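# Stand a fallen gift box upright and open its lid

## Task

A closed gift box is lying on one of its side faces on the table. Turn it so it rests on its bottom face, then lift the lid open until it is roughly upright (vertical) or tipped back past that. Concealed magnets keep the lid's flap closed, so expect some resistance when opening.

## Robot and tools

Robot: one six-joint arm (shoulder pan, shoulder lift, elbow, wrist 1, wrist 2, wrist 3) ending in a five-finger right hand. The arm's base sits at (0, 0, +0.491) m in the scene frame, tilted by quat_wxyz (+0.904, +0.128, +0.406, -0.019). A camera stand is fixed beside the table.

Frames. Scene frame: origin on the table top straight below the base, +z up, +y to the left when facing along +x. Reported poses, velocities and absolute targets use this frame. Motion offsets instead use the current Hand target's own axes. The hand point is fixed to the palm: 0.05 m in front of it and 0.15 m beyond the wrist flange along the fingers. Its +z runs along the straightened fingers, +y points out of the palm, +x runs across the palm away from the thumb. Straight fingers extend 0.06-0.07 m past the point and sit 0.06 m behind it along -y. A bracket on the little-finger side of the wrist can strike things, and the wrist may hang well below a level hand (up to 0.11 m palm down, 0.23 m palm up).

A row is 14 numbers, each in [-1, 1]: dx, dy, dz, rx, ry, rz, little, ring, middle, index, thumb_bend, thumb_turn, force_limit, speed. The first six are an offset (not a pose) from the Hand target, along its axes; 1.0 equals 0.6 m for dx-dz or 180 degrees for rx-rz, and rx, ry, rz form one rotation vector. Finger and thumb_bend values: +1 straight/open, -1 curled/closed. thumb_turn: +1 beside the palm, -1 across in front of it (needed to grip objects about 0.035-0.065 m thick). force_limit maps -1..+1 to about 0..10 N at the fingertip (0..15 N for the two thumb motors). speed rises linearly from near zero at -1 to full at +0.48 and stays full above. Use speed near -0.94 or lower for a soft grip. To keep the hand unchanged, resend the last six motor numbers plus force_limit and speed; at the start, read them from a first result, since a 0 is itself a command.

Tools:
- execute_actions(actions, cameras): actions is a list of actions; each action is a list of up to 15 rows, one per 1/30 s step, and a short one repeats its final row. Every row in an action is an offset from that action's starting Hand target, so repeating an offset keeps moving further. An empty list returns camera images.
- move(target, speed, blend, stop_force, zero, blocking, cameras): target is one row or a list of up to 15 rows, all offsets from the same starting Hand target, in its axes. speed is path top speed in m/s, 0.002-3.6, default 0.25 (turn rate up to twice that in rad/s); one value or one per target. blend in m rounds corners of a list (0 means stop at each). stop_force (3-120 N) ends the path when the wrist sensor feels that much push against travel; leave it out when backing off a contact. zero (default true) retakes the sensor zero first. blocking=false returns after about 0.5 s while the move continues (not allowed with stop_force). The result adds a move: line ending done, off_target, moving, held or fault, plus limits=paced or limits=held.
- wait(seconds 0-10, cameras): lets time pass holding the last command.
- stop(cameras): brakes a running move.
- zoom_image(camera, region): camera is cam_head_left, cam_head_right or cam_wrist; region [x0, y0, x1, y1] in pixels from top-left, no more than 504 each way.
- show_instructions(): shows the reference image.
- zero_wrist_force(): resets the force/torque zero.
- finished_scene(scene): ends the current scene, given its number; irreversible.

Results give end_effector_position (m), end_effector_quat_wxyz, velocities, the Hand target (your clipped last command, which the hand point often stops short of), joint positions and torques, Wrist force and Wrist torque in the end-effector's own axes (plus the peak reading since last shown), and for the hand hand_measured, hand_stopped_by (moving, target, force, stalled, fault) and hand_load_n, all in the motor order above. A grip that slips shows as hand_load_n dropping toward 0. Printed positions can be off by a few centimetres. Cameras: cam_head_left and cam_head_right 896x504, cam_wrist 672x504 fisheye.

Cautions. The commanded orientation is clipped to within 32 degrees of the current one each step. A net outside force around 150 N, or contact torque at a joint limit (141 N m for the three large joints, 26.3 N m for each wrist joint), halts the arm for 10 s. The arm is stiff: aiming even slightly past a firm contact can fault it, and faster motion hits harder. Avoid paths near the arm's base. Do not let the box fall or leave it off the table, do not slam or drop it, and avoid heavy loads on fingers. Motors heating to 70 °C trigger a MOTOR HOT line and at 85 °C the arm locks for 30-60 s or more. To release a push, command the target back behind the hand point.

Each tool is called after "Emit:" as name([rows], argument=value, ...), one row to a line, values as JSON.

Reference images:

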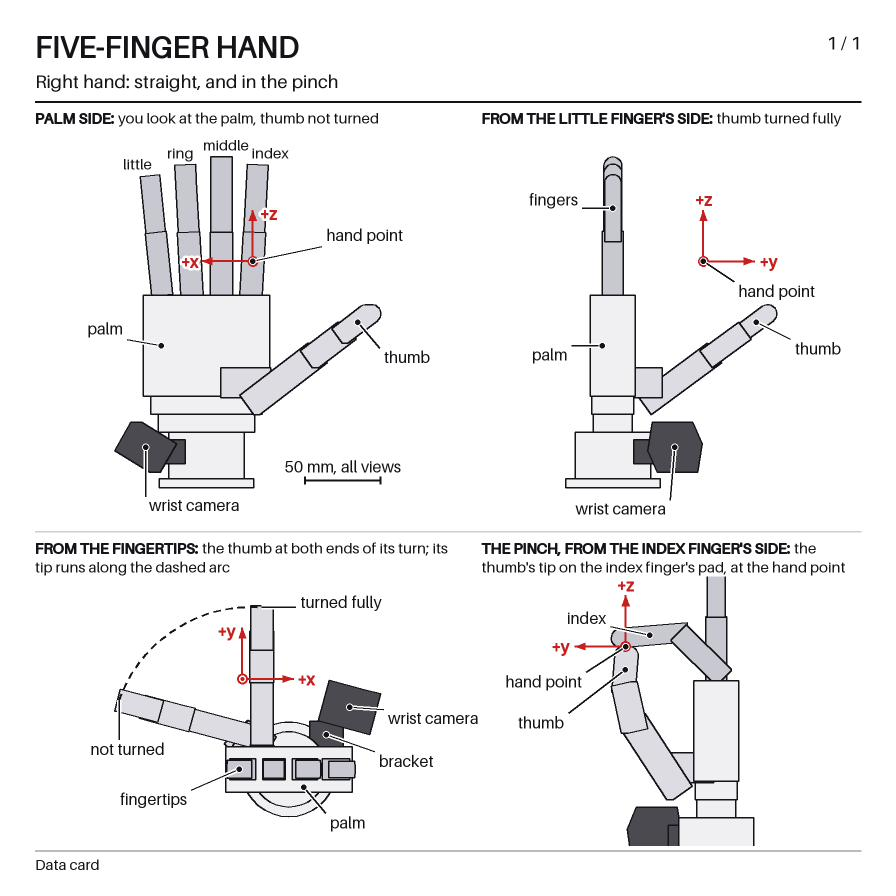

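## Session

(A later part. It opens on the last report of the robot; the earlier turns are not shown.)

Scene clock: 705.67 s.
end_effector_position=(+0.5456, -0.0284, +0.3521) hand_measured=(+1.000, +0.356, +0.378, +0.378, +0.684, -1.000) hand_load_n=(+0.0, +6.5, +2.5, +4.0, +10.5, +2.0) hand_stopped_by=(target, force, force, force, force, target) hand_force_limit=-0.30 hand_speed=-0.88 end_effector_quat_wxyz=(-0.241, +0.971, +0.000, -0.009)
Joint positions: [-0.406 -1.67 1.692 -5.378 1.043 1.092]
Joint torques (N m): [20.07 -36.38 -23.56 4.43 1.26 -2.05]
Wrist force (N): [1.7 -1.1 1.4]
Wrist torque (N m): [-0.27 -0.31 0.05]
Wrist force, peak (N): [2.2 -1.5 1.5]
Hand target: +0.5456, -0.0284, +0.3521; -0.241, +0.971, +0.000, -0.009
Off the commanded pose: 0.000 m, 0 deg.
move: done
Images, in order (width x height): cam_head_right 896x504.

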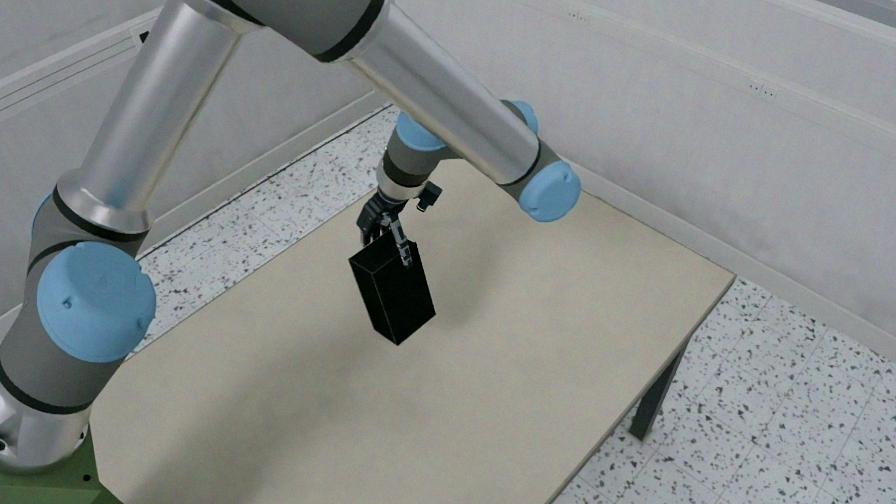

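Emit:
move(target=[0,0,0,0.067,0,0,1,0.2,0.15,0.15,0.4,-1,-0.3,-0.88], speed=0.4)

Emit:
move(target=[0,0,0,0,0.383,-0.321,1,0.2,0.15,0.15,0.4,-1,-0.3,-0.88], speed=0.4, cameras=["cam_head_right","cam_wrist"])

Scene clock: 712.50 s.
end_effector_position=(+0.5456, -0.0284, +0.3521) hand_measured=(+1.000, +0.356, +0.378, +0.378, +0.684, -1.000) hand_load_n=(+0.0, +6.0, +2.5, +3.5, +10.5, +2.0) hand_stopped_by=(target, force, force, force, force, target) hand_force_limit=-0.30 hand_speed=-0.88 end_effector_quat_wxyz=(-0.341, +0.940, -0.001, -0.009)
Joint positions: [-0.558 -1.606 1.687 -5.184 0.793 0.831]
Joint torques (N m): [-0.94 -35.48 2.99 4.79 -3.24 -1.72]
Wrist force (N): [1.8 -1.3 1.1]
Wrist torque (N m): [-0.32 -0.33 0.04]
Wrist force, peak (N): [2.0 -1.4 1.3]
Hand target: +0.5456, -0.0284, +0.3521; -0.341, +0.940, -0.001, -0.009
Off the commanded pose: 0.000 m, 0 deg.
move: done

Scene clock: 715.33 s.
end_effector_position=(+0.5455, -0.0284, +0.3521) hand_measured=(+1.000, +0.356, +0.378, +0.378, +0.684, -1.000) hand_load_n=(+0.0, +5.5, +2.5, +4.5, +10.5, +2.5) hand_stopped_by=(target, force, force, force, force, target) hand_force_limit=-0.30 hand_speed=-0.88 end_effector_quat_wxyz=(-0.245, +0.670, +0.241, +0.658)
Joint positions: [-0.856 -1.239 2.203 -6.109 -0.442 -0.317]
Joint torques (N m): [12.47 -25.25 -9.2 4.14 -4.42 -2.35]
Wrist force (N): [2.7 -1.5 1.5]
Wrist torque (N m): [-0.36 -0.77 0.40]
Wrist force, peak (N): [2.8 -1.5 2.0]
Hand target: +0.5456, -0.0284, +0.3521; -0.245, +0.670, +0.241, +0.658
Off the commanded pose: 0.000 m, 0 deg.
move: done
Images, in order (width x height): cam_head_right 896x504, cam_wrist 672x504.

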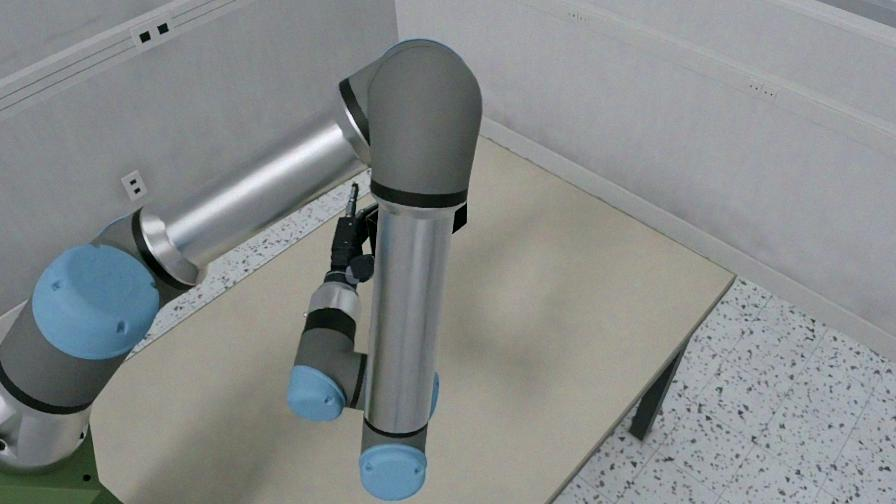

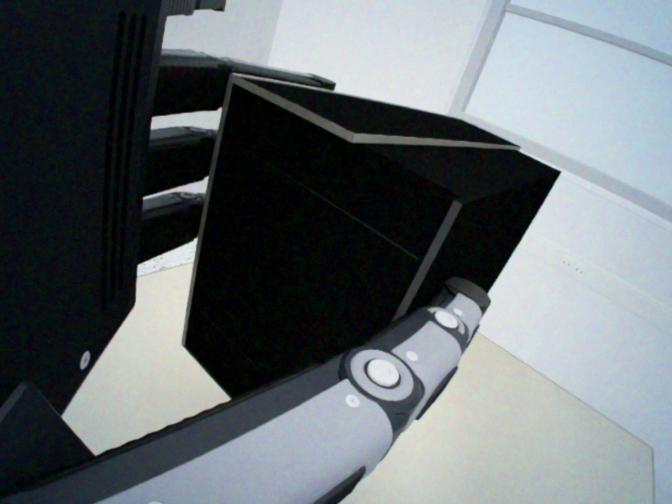

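Emit:
move(target=[-0.37,0,0,0,0,0,1,0.2,0.15,0.15,0.4,-1,-0.3,-0.88], speed=0.15, cameras=["cam_head_right","cam_wrist"])

Scene clock: 728.40 s.
end_effector_position=(+0.5416, -0.0286, +0.1301) hand_measured=(+1.000, +0.356, +0.378, +0.378, +0.684, -1.000) hand_load_n=(+0.0, +5.5, +2.0, +4.5, +10.0, +3.0) hand_stopped_by=(target, force, force, force, force, target) hand_force_limit=-0.30 hand_speed=-0.88 end_effector_quat_wxyz=(-0.245, +0.670, +0.241, +0.658)
Joint positions: [-0.648 -0.576 1.628 -5.736 -0.399 -0.82]
Joint torques (N m): [8.47 -26.82 -6.84 2.71 -3.85 -1.94]
Wrist force (N): [3.0 -2.1 1.2]
Wrist torque (N m): [-0.45 -0.77 0.38]
Wrist force, peak (N): [3.5 -1.3 1.6]
Hand target: +0.5416, -0.0286, +0.1301; -0.245, +0.670, +0.241, +0.658
Off the commanded pose: 0.000 m, 0 deg.
move: done
Images, in order (width x height): cam_head_right 896x504, cam_wrist 672x504.

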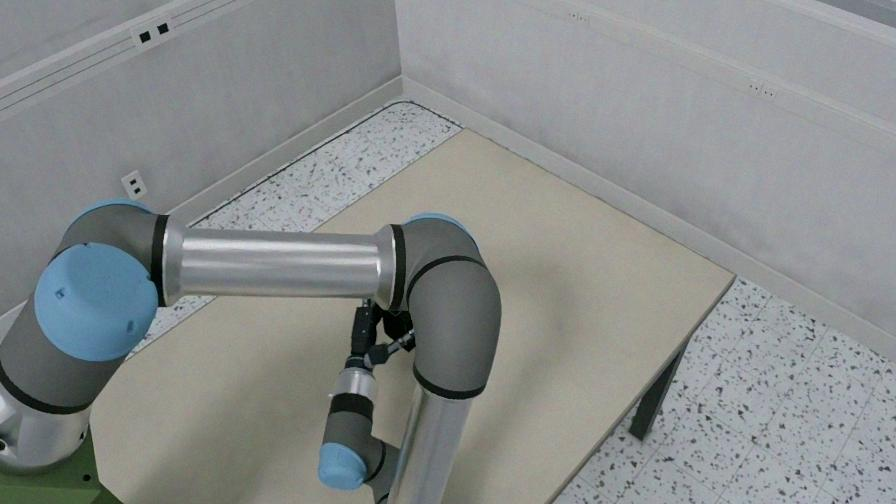

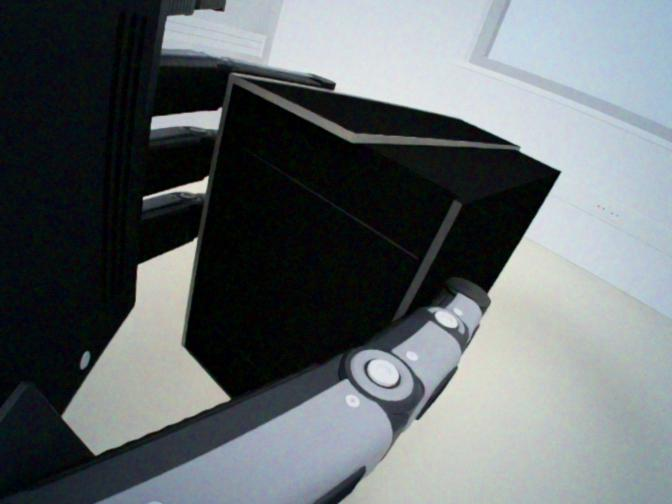

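Emit:
move(target=[-0.14,0,0,0,0,0,1,0.2,0.15,0.15,0.4,-1,-0.3,-0.88], speed=0.025, stop_force=4, cameras=["cam_head_left","cam_wrist"])

Scene clock: 741.73 s.
end_effector_position=(+0.5408, -0.0283, +0.1033) hand_measured=(+1.000, +0.356, +0.378, +0.378, +0.684, -1.000) hand_load_n=(+0.0, +6.0, +2.5, +4.5, +10.5, +3.0) hand_stopped_by=(target, force, force, force, force, target) hand_force_limit=-0.30 hand_speed=-0.88 end_effector_quat_wxyz=(-0.246, +0.670, +0.241, +0.658)
Joint positions: [-0.633 -0.508 1.542 -5.683 -0.399 -0.857]
Joint torques (N m): [0.17 -31.62 4.64 1.18 -1.57 -0.09]
Wrist force (N): [2.9 -1.7 1.4]
Wrist torque (N m): [-0.40 -0.77 0.32]
Wrist force, peak (N): [3.9 -1.9 1.3]
Hand target: +0.5408, -0.0283, +0.1033; -0.246, +0.670, +0.241, +0.658 (not the last commanded pose)
Off the commanded pose: 0.057 m, 0 deg.
FORCE FAULT: contact force on the arm reached its limit, and the arm stopped for 10 seconds. The contact can be on any part of the arm, not only on its tool. That time counts as 20 of the actions that you can send in this scene. The arm's remaining commands of this call were not run. During the stop the arm's controller moved it back a little. The arm's target is now where it stood when the stop ended, not its last command. The arm accepts commands again.
move: fault
Images, in order (width x height): cam_head_left 896x504, cam_wrist 672x504.

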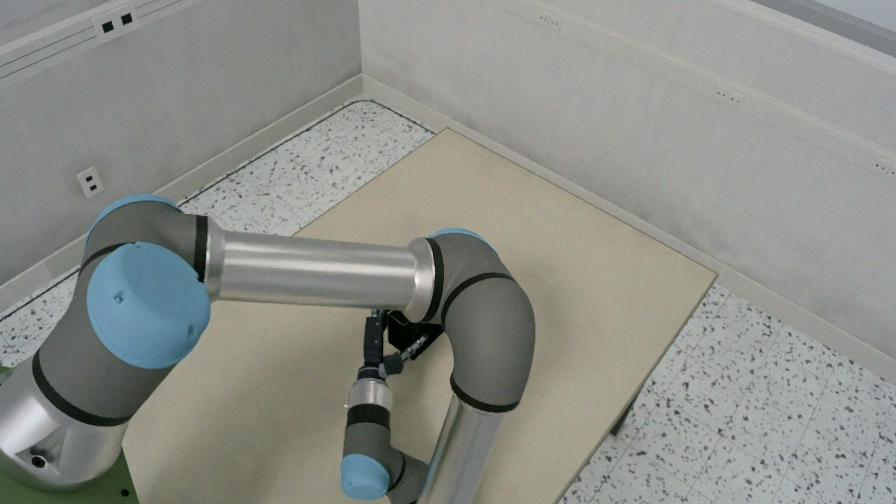

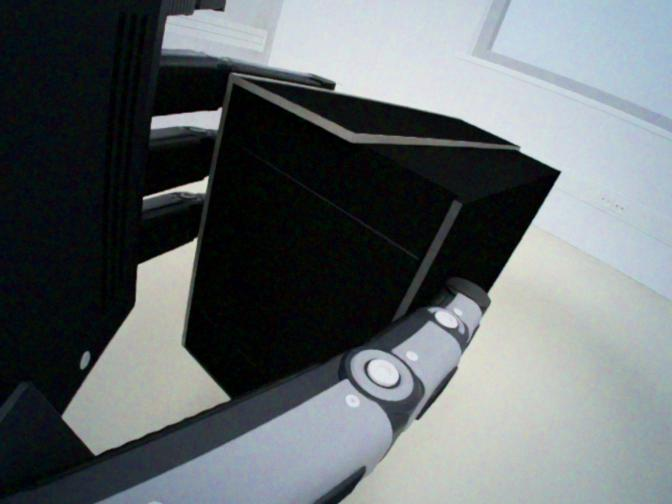

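Emit:
move([
  [0.07,0,0,0,0,0,1,0.2,0.15,0.15,0.4,-1,-0.3,-0.88],
  [0.07,0,0,0,-0.051,0.043,1,0.2,0.15,0.15,0.4,-1,-0.3,-0.88],
], speed=0.1)

Emit:
move(target=[-0.12,0,0,0,0,0,1,0.2,0.15,0.15,0.4,-1,-0.3,-0.88], speed=0.02, stop_force=3, cameras=["cam_head_right","cam_wrist"])

Scene clock: 766.23 s.
end_effector_position=(+0.5416, -0.0283, +0.1453) hand_measured=(+1.000, +0.356, +0.378, +0.378, +0.684, -1.000) hand_load_n=(+0.0, +5.5, +2.5, +4.0, +10.5, +2.5) hand_stopped_by=(target, force, force, force, force, target) hand_force_limit=-0.30 hand_speed=-0.88 end_effector_quat_wxyz=(-0.269, +0.735, +0.214, +0.584)
Joint positions: [-0.674 -0.67 1.792 -5.511 -0.292 -0.954]
Joint torques (N m): [9.7 -31.72 19.74 2.13 0.93 -1.85]
Wrist force (N): [3.0 -1.5 1.8]
Wrist torque (N m): [-0.39 -0.80 0.35]
Wrist force, peak (N): [3.2 -1.9 1.7]
Hand target: +0.5416, -0.0283, +0.1453; -0.269, +0.735, +0.214, +0.584
Off the commanded pose: 0.000 m, 0 deg.
move: done

Scene clock: 770.77 s.
end_effector_position=(+0.5253, -0.0283, +0.0752) hand_measured=(+1.000, +0.356, +0.378, +0.376, +0.684, -1.000) hand_load_n=(+0.0, +8.0, +0.0, +0.0, +6.5, +3.5) hand_stopped_by=(target, force, force, force, force, target) hand_force_limit=-0.30 hand_speed=-0.88 end_effector_quat_wxyz=(-0.269, +0.735, +0.214, +0.584)
Joint positions: [-0.648 -0.488 1.606 -5.425 -0.301 -1.039]
Joint torques (N m): [7.75 -25.39 -5.04 2.15 -3.17 -1.93]
Wrist force (N): [3.6 -2.1 1.3]
Wrist torque (N m): [-0.41 -0.70 0.27]
Wrist force, peak (N): [4.2 -2.3 1.3]
Hand target: +0.5253, -0.0283, +0.0752; -0.269, +0.735, +0.214, +0.584
Off the commanded pose: 0.000 m, 0 deg.
move: done
Images, in order (width x height): cam_head_right 896x504, cam_wrist 672x504.

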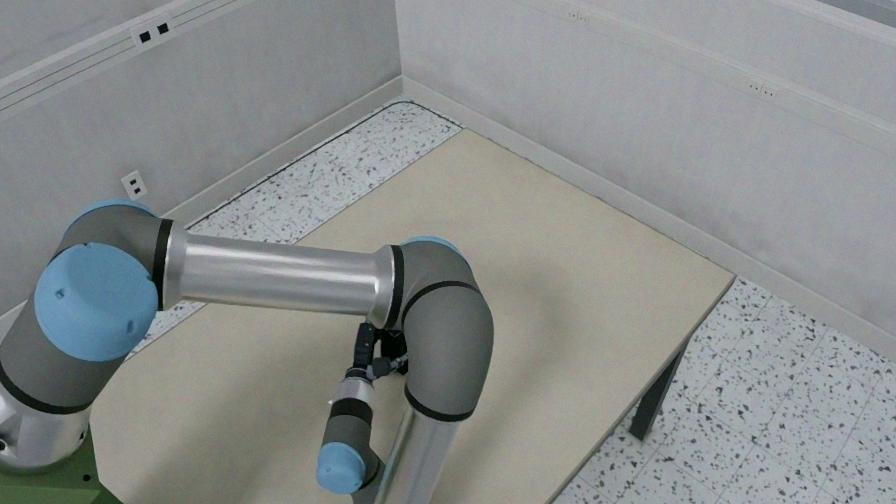

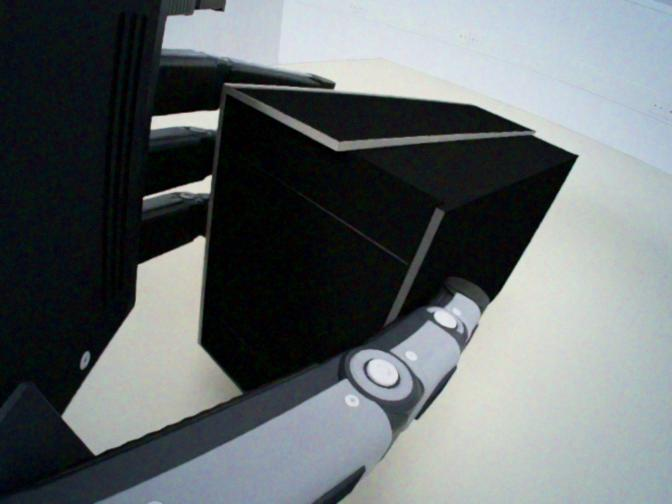

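Emit:
move(target=[-0.011,0,0,0,0,0,1,0.2,0.15,0.15,0.4,-1,-0.3,-0.88], speed=0.015, stop_force=6)

Emit:
move(target=[0,0,0,0,0,0,1,0.4,0.42,0.42,0.75,-1,-0.3,-0.92], cameras=["cam_wrist"])

Scene clock: 784.50 s.
end_effector_position=(+0.5244, -0.0280, +0.0722) hand_measured=(+1.000, +0.356, +0.378, +0.376, +0.684, -1.000) hand_load_n=(+0.0, +7.5, +0.0, +0.0, +6.5, +4.0) hand_stopped_by=(target, force, force, force, force, target) hand_force_limit=-0.30 hand_speed=-0.88 end_effector_quat_wxyz=(-0.269, +0.735, +0.214, +0.584)
Joint positions: [-0.646 -0.48 1.598 -5.422 -0.302 -1.042]
Joint torques (N m): [-1.95 -29.49 4.08 0.16 -0.89 -0.08]
Wrist force (N): [3.3 -2.0 1.6]
Wrist torque (N m): [-0.47 -0.72 0.21]
Wrist force, peak (N): [3.9 -3.1 1.1]
Hand target: +0.5244, -0.0280, +0.0722; -0.269, +0.735, +0.214, +0.584 (not the last commanded pose)
Off the commanded pose: 0.003 m, 0 deg.
FORCE FAULT: contact force on the arm reached its limit, and the arm stopped for 10 seconds. The contact can be on any part of the arm, not only on its tool. That time counts as 20 of the actions that you can send in this scene. The arm's remaining commands of this call were not run. During the stop the arm's controller moved it back a little. The arm's target is now where it stood when the stop ended, not its last command. The arm accepts commands again.
move: fault

not run: an earlier result of this reply reported a stop or a fault. Calls in your next reply go to the robot.

Emit:
move(target=[0.004,0,0,0,0,0,1,0.4,0.42,0.42,0.75,-1,-0.3,-0.92], cameras=["cam_wrist"])

Scene clock: 787.13 s.
end_effector_position=(+0.5250, -0.0280, +0.0745) hand_measured=(+1.000, +0.400, +0.420, +0.420, +0.750, -1.000) hand_load_n=(+0.5, +0.0, +0.0, +0.0, +0.0, +0.0) hand_stopped_by=(target, target, target, target, target, target) hand_force_limit=-0.30 hand_speed=-0.92 end_effector_quat_wxyz=(-0.269, +0.735, +0.214, +0.584)
Joint positions: [-0.647 -0.486 1.604 -5.425 -0.302 -1.039]
Joint torques (N m): [-10.85 -38.16 19.35 -1.67 1.45 2.12]
Wrist force (N): [4.2 -1.9 1.3]
Wrist torque (N m): [-0.43 -0.73 0.21]
Wrist force, peak (N): [4.4 -2.5 1.1]
Hand target: +0.5250, -0.0280, +0.0745; -0.269, +0.735, +0.214, +0.584
Off the commanded pose: 0.000 m, 0 deg.
move: done
Images, in order (width x height): cam_wrist 672x504.

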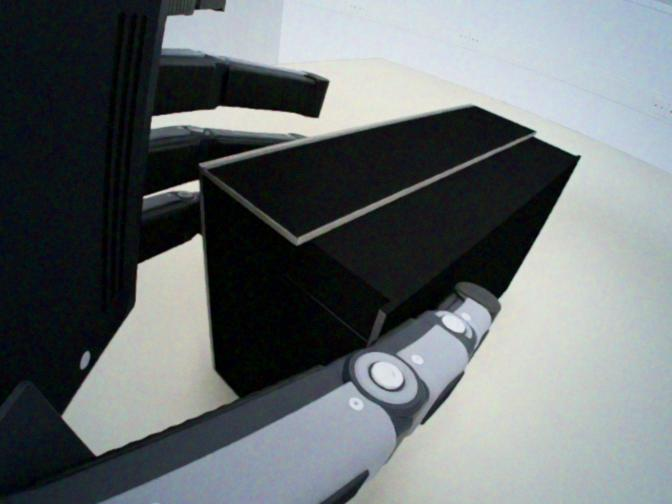

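Emit:
move(target=[0,0,0,0,0,0,1,1,1,1,1,-1,-0.3,-0.5])

Emit:
move(target=[0.45,-0.062,-0.073,0,0,0,1,1,1,1,1,-1,-0.3,-0.5], speed=0.15, cameras=["cam_wrist","cam_head_left"])

Scene clock: 792.67 s.
end_effector_position=(+0.5250, -0.0280, +0.0745) hand_measured=(+1.000, +1.000, +1.000, +1.000, +1.000, -1.000) hand_load_n=(+0.0, +0.0, -0.5, +0.0, +0.0, +0.5) hand_stopped_by=(target, target, target, target, target, target) hand_force_limit=-0.30 hand_speed=-0.50 end_effector_quat_wxyz=(-0.269, +0.735, +0.214, +0.584)
Joint positions: [-0.647 -0.486 1.605 -5.425 -0.302 -1.039]
Joint torques (N m): [-9.93 -38.38 18.3 -1.28 0.22 2.18]
Wrist force (N): [4.0 -2.2 1.0]
Wrist torque (N m): [-0.44 -0.69 0.18]
Wrist force, peak (N): [4.5 -2.0 1.1]
Hand target: +0.5250, -0.0280, +0.0745; -0.269, +0.735, +0.214, +0.584
Off the commanded pose: 0.000 m, 0 deg.
move: done

Scene clock: 795.47 s.
end_effector_position=(+0.5300, -0.0279, +0.3505) hand_measured=(+1.000, +1.000, +1.000, +1.000, +1.000, -1.000) hand_load_n=(+0.0, +0.0, +0.0, +0.0, +0.0, +0.5) hand_stopped_by=(target, target, target, target, target, target) hand_force_limit=-0.30 hand_speed=-0.50 end_effector_quat_wxyz=(-0.269, +0.735, +0.214, +0.584)
Joint positions: [-0.943 -1.413 2.298 -6.144 -0.325 -0.045]
Joint torques (N m): [-7.89 -34.19 -7.72 -0.11 -4.27 1.92]
Wrist force (N): [3.8 -1.5 1.3]
Wrist torque (N m): [-0.35 -0.65 0.20]
Wrist force, peak (N): [4.6 -1.8 1.4]
Hand target: +0.5300, -0.0280, +0.3505; -0.269, +0.735, +0.214, +0.584
Off the commanded pose: 0.000 m, 0 deg.
move: done
Images, in order (width x height): cam_head_left 896x504, cam_wrist 672x504.

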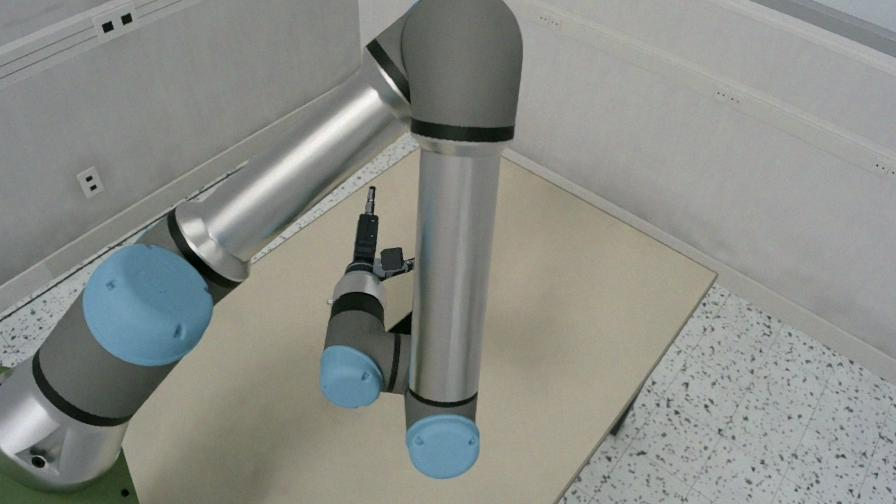

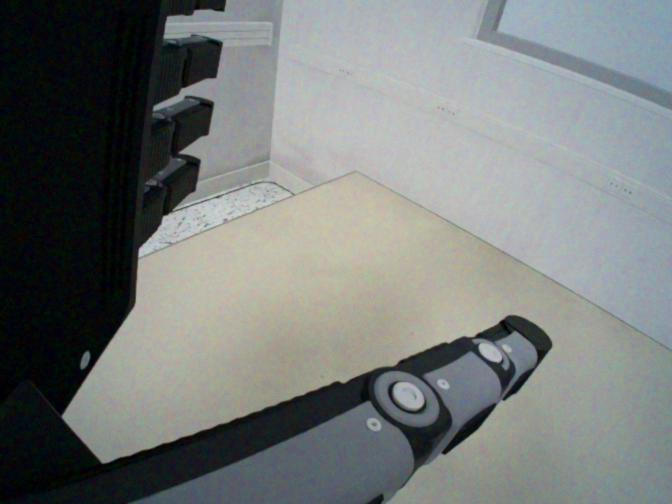

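Emit:
move(target=[0.05,0,0,0,-0.332,0.278,1,1,1,1,1,-1,-0.3,-0.5], speed=0.5)

Emit:
move(target=[0,0,0,-0.222,0,0,1,1,1,1,1,1,-0.3,-0.5], speed=0.5)

Emit:
move(target=[0,0,0,0,0,-0.495,1,1,1,1,1,1,-0.3,-0.5], speed=0.5)

Emit:
move(target=[0,0,0,0,0,-0.495,1,1,1,1,1,1,-0.3,-0.5], speed=0.5, cameras=["cam_wrist","cam_head_left"])

Scene clock: 806.43 s.
end_effector_position=(+0.5368, -0.0280, +0.3797) hand_measured=(+1.000, +1.000, +1.000, +1.000, +1.000, -1.000) hand_load_n=(+0.0, +0.0, +0.0, +0.0, +0.0, +0.0) hand_stopped_by=(target, target, target, target, target, target) hand_force_limit=-0.30 hand_speed=-0.50 end_effector_quat_wxyz=(-0.342, +0.940, +0.000, -0.009)
Joint positions: [-0.596 -1.674 1.731 -5.121 0.778 0.779]
Joint torques (N m): [16.87 -31.64 -21.33 4.85 1.3 2.25]
Wrist force (N): [1.9 -2.3 0.1]
Wrist torque (N m): [-0.34 -0.34 -0.06]
Wrist force, peak (N): [4.1 -1.7 1.3]
Hand target: +0.5368, -0.0280, +0.3797; -0.342, +0.940, +0.000, -0.009
Off the commanded pose: 0.000 m, 0 deg.
move: done

Scene clock: 808.77 s.
end_effector_position=(+0.5368, -0.0280, +0.3797) hand_measured=(+1.000, +1.000, +1.000, +1.000, +1.000, +1.000) hand_load_n=(+0.0, +0.0, +0.0, +0.0, +0.0, +0.0) hand_stopped_by=(target, target, target, target, target, target) hand_force_limit=-0.30 hand_speed=-0.50 end_effector_quat_wxyz=(+0.000, +1.000, +0.003, -0.009)
Joint positions: [0.026 -1.664 1.7 -5.586 1.809 1.444]
Joint torques (N m): [22.91 -33.21 -22.5 4.23 1.8 2.29]
Wrist force (N): [2.1 -1.6 0.1]
Wrist torque (N m): [-0.27 -0.30 0.01]
Wrist force, peak (N): [2.1 -2.4 0.2]
Hand target: +0.5368, -0.0280, +0.3797; +0.000, +1.000, +0.003, -0.009
Off the commanded pose: 0.000 m, 0 deg.
move: done

Scene clock: 811.20 s.
end_effector_position=(+0.5368, -0.0280, +0.3797) hand_measured=(+1.000, +1.000, +1.000, +1.000, +1.000, +1.000) hand_load_n=(+0.0, +0.5, +0.0, +0.0, +0.0, +0.0) hand_stopped_by=(target, target, target, target, target, target) hand_force_limit=-0.30 hand_speed=-0.50 end_effector_quat_wxyz=(-0.006, +0.711, +0.703, -0.006)
Joint positions: [-0.156 -1.865 2.003 -5.71 1.673 -0.233]
Joint torques (N m): [1.72 -39.56 4.28 4.53 -2.37 -2.1]
Wrist force (N): [1.8 -1.5 -0.2]
Wrist torque (N m): [-0.24 -0.24 0.13]
Wrist force, peak (N): [2.2 -1.8 0.2]
Hand target: +0.5368, -0.0280, +0.3797; -0.006, +0.711, +0.703, -0.006
Off the commanded pose: 0.000 m, 0 deg.
move: done

Scene clock: 813.57 s.
end_effector_position=(+0.5368, -0.0280, +0.3797) hand_measured=(+1.000, +1.000, +1.000, +1.000, +1.000, +1.000) hand_load_n=(+0.0, +0.0, +0.0, +0.0, +0.0, +0.0) hand_stopped_by=(target, target, target, target, target, target) hand_force_limit=-0.30 hand_speed=-0.50 end_effector_quat_wxyz=(-0.009, +0.013, +1.000, +0.000)
Joint positions: [-0.542 -1.898 1.919 -5.581 1.38 -2.041]
Joint torques (N m): [-0.11 -27.59 -22.13 4.26 -2.55 -2.1]
Wrist force (N): [2.1 -1.5 0.0]
Wrist torque (N m): [-0.27 -0.31 0.15]
Wrist force, peak (N): [2.3 -1.7 -0.1]
Hand target: +0.5368, -0.0280, +0.3797; -0.009, +0.013, +1.000, +0.000
Off the commanded pose: 0.000 m, 0 deg.
move: done
Images, in order (width x height): cam_head_left 896x504, cam_wrist 672x504.

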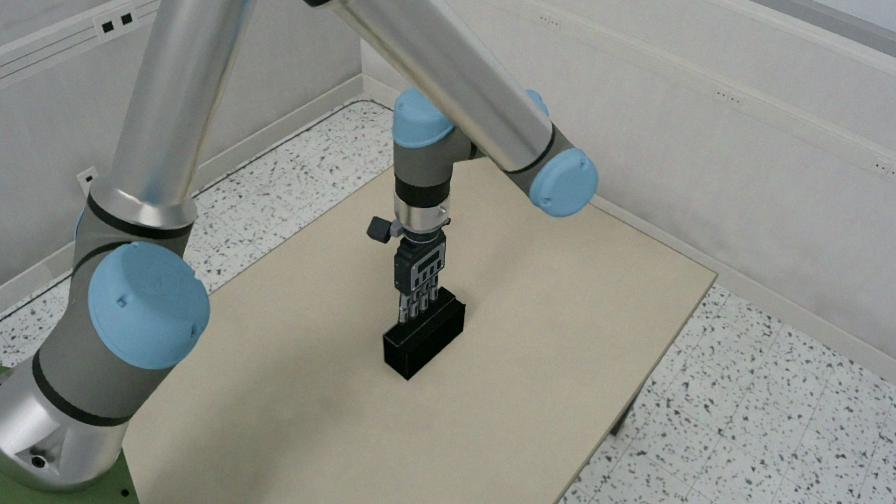

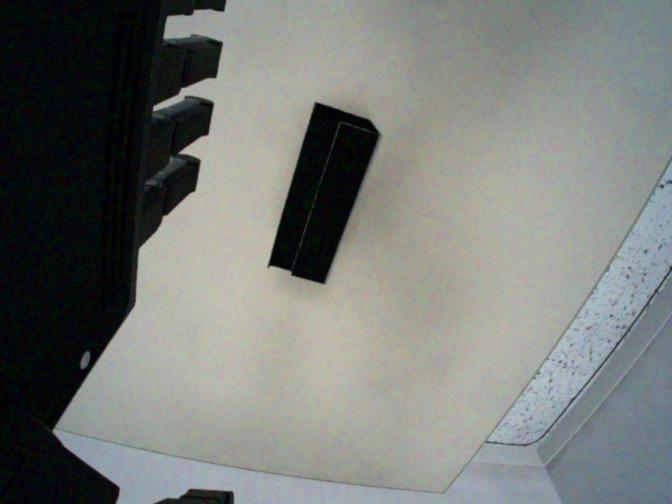

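Emit:
move(target=[-0.177,0.112,0.27,0.1,0,0,-1,1,1,1,1,1,-0.3,-0.2], speed=0.3, cameras=["cam_wrist","cam_head_left"])

Scene clock: 825.70 s.
end_effector_position=(+0.6418, +0.0366, +0.2160) hand_measured=(-1.000, +1.000, +1.000, +1.000, +1.000, +1.000) hand_load_n=(+0.0, +0.0, +0.0, +0.0, -0.5, +0.0) hand_stopped_by=(target, target, target, target, target, target) hand_force_limit=-0.30 hand_speed=-0.20 end_effector_quat_wxyz=(-0.011, +0.011, +0.988, -0.156)
Joint positions: [0.009 -1.312 1.498 -5.778 2.109 -1.693]
Joint torques (N m): [25.9 -38.75 -21.69 4.18 2.92 2.16]
Wrist force (N): [2.3 -2.0 0.2]
Wrist torque (N m): [-0.33 -0.35 -0.01]
Wrist force, peak (N): [2.6 -2.2 -0.9]
Hand target: +0.6418, +0.0366, +0.2159; -0.011, +0.011, +0.988, -0.156
Off the commanded pose: 0.000 m, 0 deg.
move: done
Images, in order (width x height): cam_head_left 896x504, cam_wrist 672x504.

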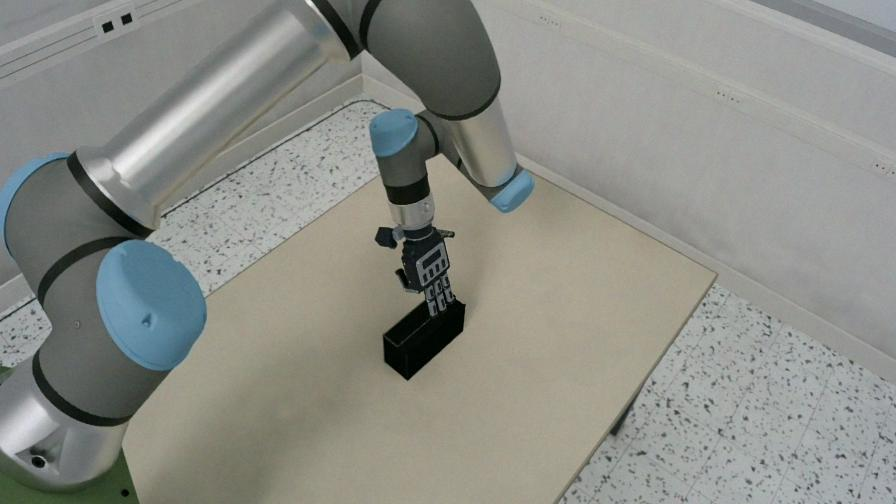

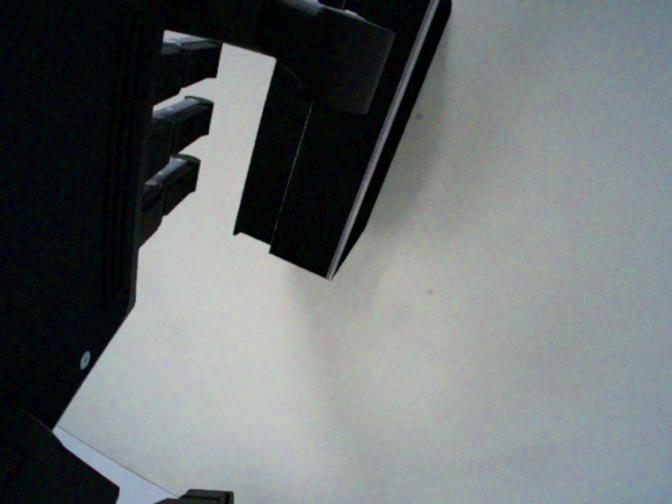

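Emit:
move(target=[0,0.028,0.0435,0,0,0,1,1,1,1,1,1,-0.3,-0.2], speed=0.15, cameras=["cam_wrist"])

Emit:
zoom_image(camera="cam_wrist", region=[130, 0, 466, 252])

Scene clock: 831.43 s.
end_effector_position=(+0.6415, +0.0445, +0.1859) hand_measured=(+1.000, +1.000, +1.000, +1.000, +1.000, +1.000) hand_load_n=(+0.0, +0.0, +0.0, +0.0, +0.0, +0.0) hand_stopped_by=(target, target, target, target, target, target) hand_force_limit=-0.30 hand_speed=-0.20 end_effector_quat_wxyz=(-0.011, +0.011, +0.988, -0.156)
Joint positions: [0.011 -1.249 1.47 -5.812 2.111 -1.691]
Joint torques (N m): [26.2 -41.14 -19.92 0.5 2.55 2.25]
Wrist force (N): [2.0 -2.1 0.6]
Wrist torque (N m): [-0.35 -0.32 -0.03]
Wrist force, peak (N): [2.3 -2.5 -0.1]
Hand target: +0.6415, +0.0445, +0.1859; -0.011, +0.011, +0.988, -0.156
Off the commanded pose: 0.000 m, 0 deg.
move: done
Images, in order (width x height): cam_wrist 672x504.

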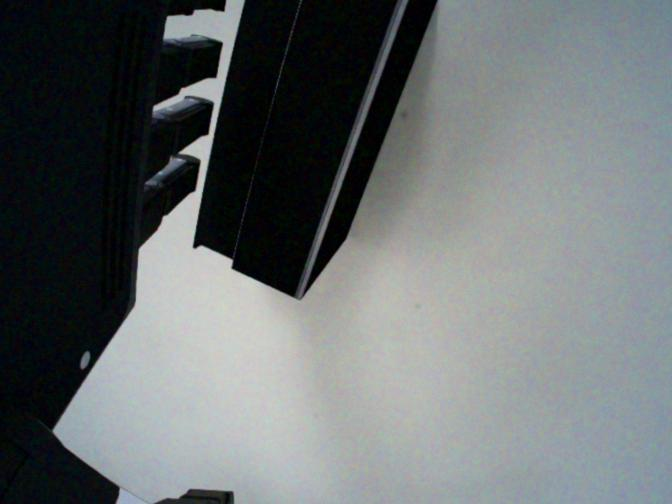

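Scaled by 1.500 from the camera's 672x504 image, which has a finer 960x720 frame.

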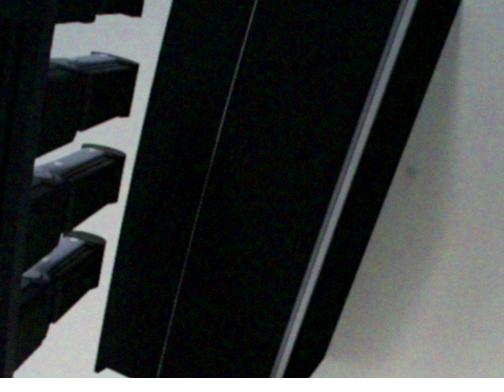

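Emit:
move(target=[0,0.018,0.0555,0,0,0,-1,0.94,1,0.94,1,1,-0.3,-0.2], speed=0.02, stop_force=5, cameras=["cam_wrist","cam_head_left"])

Emit:
zoom_image(camera="cam_head_left", region=[360, 230, 500, 390])

Scene clock: 840.10 s.
end_effector_position=(+0.6412, +0.0445, +0.1676) hand_measured=(-1.000, +0.940, +1.000, +0.940, +1.000, +1.000) hand_load_n=(+0.0, +0.0, +0.5, +0.0, +0.0, +0.0) hand_stopped_by=(target, target, target, target, target, target) hand_force_limit=-0.30 hand_speed=-0.20 end_effector_quat_wxyz=(-0.011, +0.011, +0.988, -0.156)
Joint positions: [0.002 -1.215 1.455 -5.834 2.104 -1.697]
Joint torques (N m): [26.13 -50.51 5.53 4.14 2.23 2]
Wrist force (N): [1.9 -3.8 -5.2]
Wrist torque (N m): [0.03 -0.20 0.01]
Wrist force, peak (N): [2.7 -11.0 -24.7]
Hand target: +0.6412, +0.0445, +0.1676; -0.011, +0.011, +0.988, -0.156 (not the last commanded pose)
Off the commanded pose: 0.017 m, 0 deg.
move: contact
Images, in order (width x height): cam_head_left 896x504, cam_wrist 672x504.

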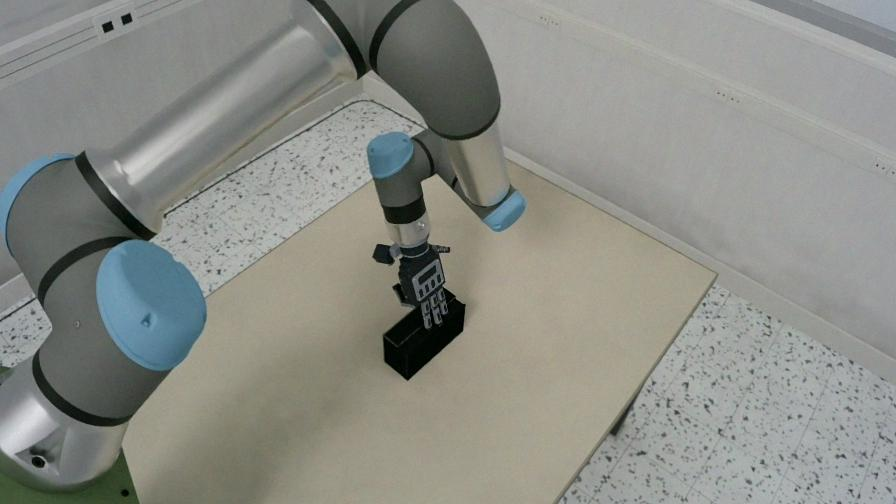

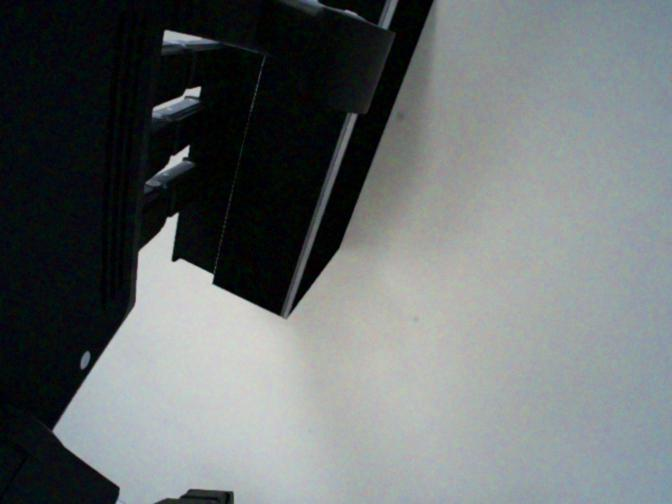

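Scaled by 3.150.

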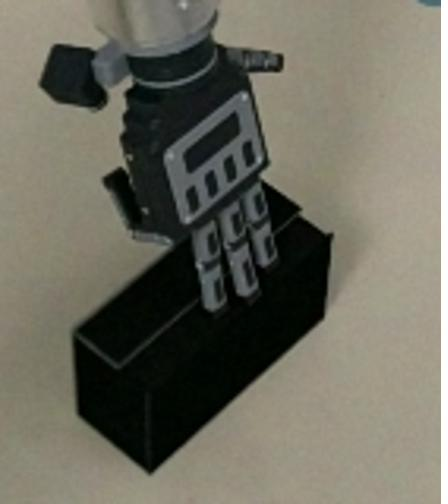

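Emit:
move(target=[0,-0.0005,-0.0015,0,0,0,-1,0.6,1,0.6,1,1,1,-0.85], cameras=["cam_wrist"])

Emit:
zoom_image(camera="cam_wrist", region=[130, 0, 430, 330])

Scene clock: 843.53 s.
end_effector_position=(+0.6412, +0.0445, +0.1685) hand_measured=(-1.000, +0.600, +1.000, +0.600, +1.000, +1.000) hand_load_n=(+0.0, +0.0, +0.0, +0.0, +0.0, +0.0) hand_stopped_by=(target, target, target, target, target, target) hand_force_limit=1.00 hand_speed=-0.85 end_effector_quat_wxyz=(-0.011, +0.011, +0.988, -0.156)
Joint positions: [0.003 -1.217 1.456 -5.833 2.104 -1.697]
Joint torques (N m): [25.21 -52.92 5.58 4.35 2.26 2.13]
Wrist force (N): [1.8 -1.9 0.4]
Wrist torque (N m): [-0.31 -0.27 0.00]
Wrist force, peak (N): [2.1 -3.9 -5.4]
Hand target: +0.6412, +0.0445, +0.1685; -0.011, +0.011, +0.988, -0.156
Off the commanded pose: 0.000 m, 0 deg.
move: done
Images, in order (width x height): cam_wrist 672x504.

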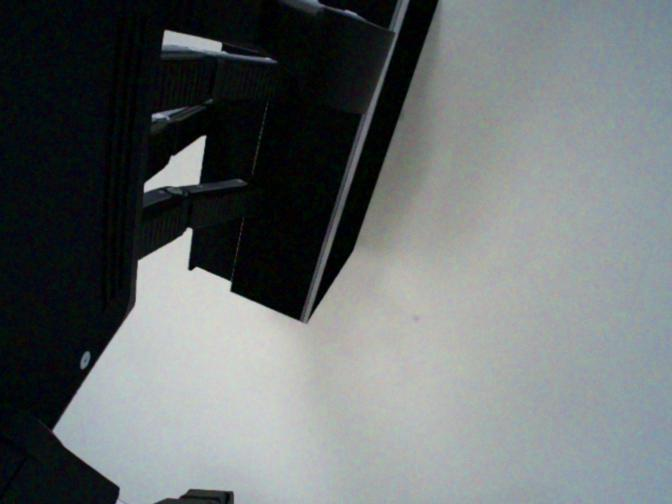

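Scaled by 1.527 from the camera's 672x504 image, which has a finer 960x720 frame.

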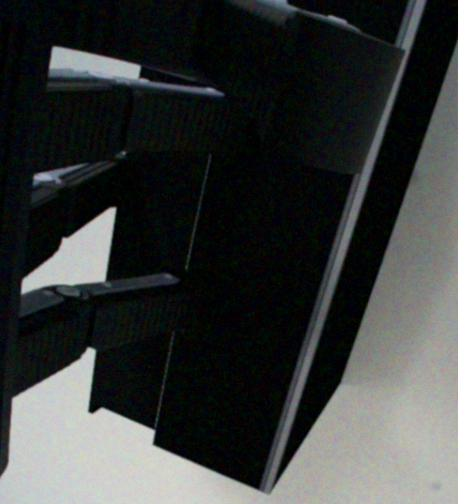

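Emit:
move([
  [0,-0.005,-0.016,0,0,0,-1,0.6,1,0.6,1,1,1,-0.5],
  [0,-0.005,-0.016,0,0,0,-1,0.97,1,0.97,1,1,1,-0.5],
], speed=0.05)

Emit:
move(target=[0,0.009,0.029,0,0,0,-1,0.97,1,0.97,1,1,1,-0.5], speed=0.01, stop_force=4)

Emit:
move(target=[0,0,0,0,0,0,-1,0.8,1,0.8,1,1,1,-0.85], cameras=["cam_wrist"])

Emit:
zoom_image(camera="cam_wrist", region=[130, 0, 430, 330])

Scene clock: 863.63 s.
end_effector_position=(+0.6414, +0.0446, +0.1786) hand_measured=(-1.000, +0.970, +1.000, +0.970, +1.000, +1.000) hand_load_n=(+0.0, +0.0, +0.0, +0.0, +0.0, +0.0) hand_stopped_by=(target, target, target, target, target, target) hand_force_limit=1.00 hand_speed=-0.50 end_effector_quat_wxyz=(-0.011, +0.011, +0.988, -0.156)
Joint positions: [0.008 -1.235 1.464 -5.821 2.108 -1.693]
Joint torques (N m): [25.19 -54.19 4.57 4.1 1.88 2.26]
Wrist force (N): [2.0 -2.0 0.1]
Wrist torque (N m): [-0.31 -0.30 -0.03]
Wrist force, peak (N): [2.1 -2.3 0.3]
Hand target: +0.6414, +0.0446, +0.1786; -0.011, +0.011, +0.988, -0.156
Off the commanded pose: 0.000 m, 0 deg.
move: done

Scene clock: 865.97 s.
end_effector_position=(+0.6412, +0.0445, +0.1672) hand_measured=(-1.000, +0.970, +1.000, +0.970, +1.000, +1.000) hand_load_n=(+0.0, +0.0, +0.5, +0.0, +0.0, +0.0) hand_stopped_by=(target, target, target, target, target, target) hand_force_limit=1.00 hand_speed=-0.50 end_effector_quat_wxyz=(-0.011, +0.011, +0.988, -0.156)
Joint positions: [0.002 -1.215 1.454 -5.834 2.104 -1.698]
Joint torques (N m): [25.22 -50.99 5.76 4.03 2.39 2.08]
Wrist force (N): [2.0 -3.6 -4.9]
Wrist torque (N m): [0.04 -0.21 0.03]
Wrist force, peak (N): [2.1 -5.6 -9.8]
Hand target: +0.6412, +0.0445, +0.1672; -0.011, +0.011, +0.988, -0.156 (not the last commanded pose)
Off the commanded pose: 0.007 m, 0 deg.
move: contact

Scene clock: 866.63 s.
end_effector_position=(+0.6412, +0.0445, +0.1672) hand_measured=(-1.000, +0.800, +1.000, +0.800, +1.000, +1.000) hand_load_n=(+0.0, +0.0, +0.0, +0.0, +0.0, +0.0) hand_stopped_by=(target, target, target, target, target, target) hand_force_limit=1.00 hand_speed=-0.85 end_effector_quat_wxyz=(-0.011, +0.011, +0.988, -0.156)
Joint positions: [0.002 -1.215 1.454 -5.834 2.104 -1.698]
Joint torques (N m): [25.13 -50.72 6.11 3.86 1.9 2.29]
Wrist force (N): [1.8 -3.6 -4.5]
Wrist torque (N m): [0.01 -0.22 0.01]
Wrist force, peak (N): [2.1 -3.8 -4.9]
Hand target: +0.6412, +0.0445, +0.1672; -0.011, +0.011, +0.988, -0.156
Off the commanded pose: 0.000 m, 0 deg.
move: done
Images, in order (width x height): cam_wrist 672x504.

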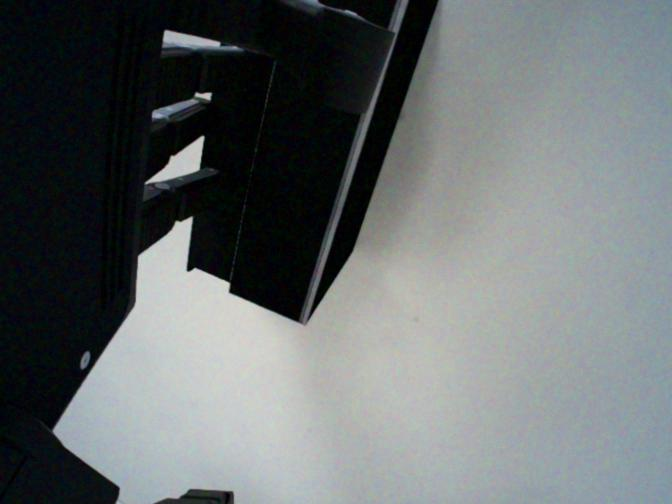

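Scaled by 1.527 from the camera's 672x504 image, which has a finer 960x720 frame.

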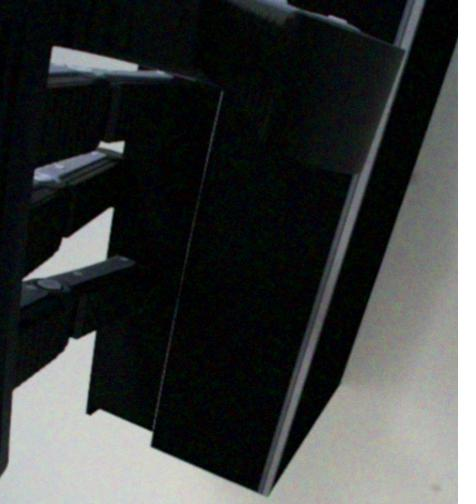

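Emit:
move(target=[0,0,0,0,0,0,-1,0.65,1,0.65,1,1,1,-0.85], cameras=["cam_wrist"])

Emit:
zoom_image(camera="cam_wrist", region=[130, 0, 430, 330])

Scene clock: 869.33 s.
end_effector_position=(+0.6412, +0.0445, +0.1672) hand_measured=(-1.000, +0.650, +1.000, +0.650, +1.000, +1.000) hand_load_n=(+0.0, +1.5, +0.0, +0.0, +0.0, +0.0) hand_stopped_by=(target, target, target, target, target, target) hand_force_limit=1.00 hand_speed=-0.85 end_effector_quat_wxyz=(-0.011, +0.011, +0.988, -0.156)
Joint positions: [0.002 -1.215 1.454 -5.834 2.104 -1.698]
Joint torques (N m): [22.66 -49.48 2.65 3.4 -1.03 2.11]
Wrist force (N): [2.5 -3.6 -4.7]
Wrist torque (N m): [-0.01 -0.21 0.03]
Wrist force, peak (N): [2.0 -6.2 -4.9]
Hand target: +0.6412, +0.0445, +0.1672; -0.011, +0.011, +0.988, -0.156
Off the commanded pose: 0.000 m, 0 deg.
move: done
Images, in order (width x height): cam_wrist 672x504.

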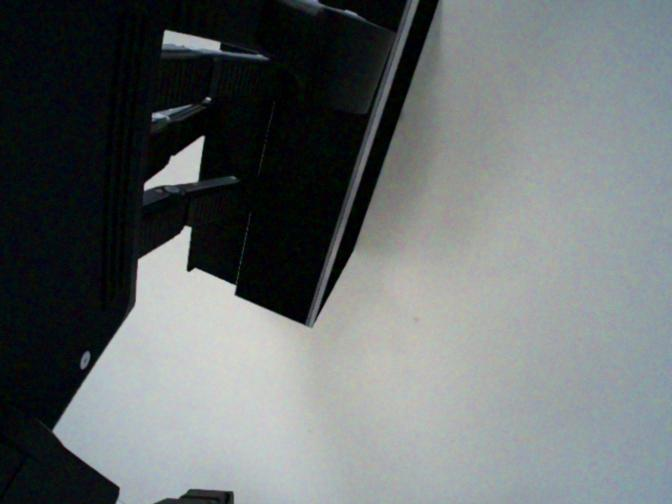

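Scaled by 1.527 from the camera's 672x504 image, which has a finer 960x720 frame.

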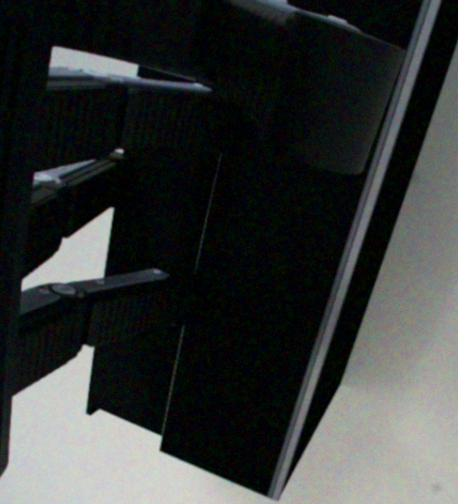

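Emit:
move(target=[0,0,-0.0008,0,0,0,-1,0.5,1,0.5,1,1,1,-0.85])

Emit:
move(target=[0,0,-0.0008,0,0,0,-1,0.35,1,0.35,1,1,1,-0.85], cameras=["cam_wrist"])

Scene clock: 874.37 s.
end_effector_position=(+0.6412, +0.0446, +0.1676) hand_measured=(-1.000, +0.500, +1.000, +0.500, +1.000, +1.000) hand_load_n=(+0.0, +0.0, +0.5, +0.0, +0.0, +0.0) hand_stopped_by=(target, target, target, target, target, target) hand_force_limit=1.00 hand_speed=-0.85 end_effector_quat_wxyz=(-0.011, +0.011, +0.988, -0.156)
Joint positions: [0.003 -1.215 1.455 -5.834 2.104 -1.697]
Joint torques (N m): [26.44 -54.55 5.3 4.14 2.54 2.07]
Wrist force (N): [1.9 -2.3 0.5]
Wrist torque (N m): [-0.36 -0.31 0.00]
Wrist force, peak (N): [2.4 -3.5 -5.0]
Hand target: +0.6412, +0.0446, +0.1676; -0.011, +0.011, +0.988, -0.156
Off the commanded pose: 0.000 m, 0 deg.
move: done

Scene clock: 875.07 s.
end_effector_position=(+0.6412, +0.0448, +0.1681) hand_measured=(-1.000, +0.350, +1.000, +0.350, +1.000, +1.000) hand_load_n=(+0.0, +0.0, +0.0, +0.0, +0.0, +0.0) hand_stopped_by=(target, target, target, target, target, target) hand_force_limit=1.00 hand_speed=-0.85 end_effector_quat_wxyz=(-0.011, +0.011, +0.988, -0.156)
Joint positions: [0.003 -1.216 1.455 -5.833 2.105 -1.697]
Joint torques (N m): [27.03 -53.34 5.36 4.5 2.88 2.12]
Wrist force (N): [2.0 -1.8 0.4]
Wrist torque (N m): [-0.28 -0.31 -0.02]
Wrist force, peak (N): [2.2 -2.3 0.6]
Hand target: +0.6412, +0.0448, +0.1681; -0.011, +0.011, +0.988, -0.156
Off the commanded pose: 0.000 m, 0 deg.
move: done
Images, in order (width x height): cam_wrist 672x504.

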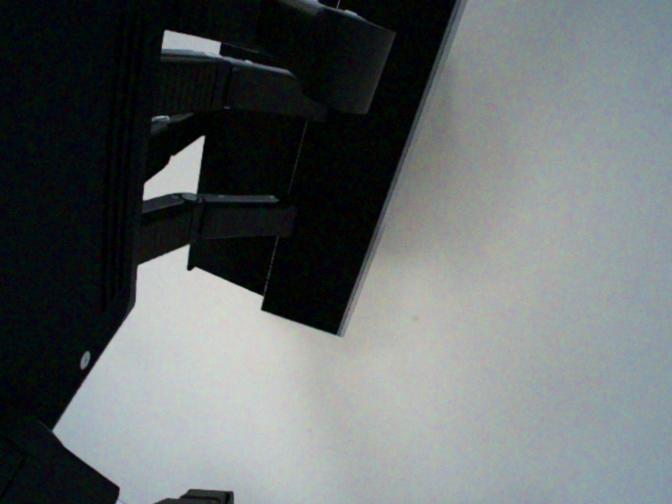

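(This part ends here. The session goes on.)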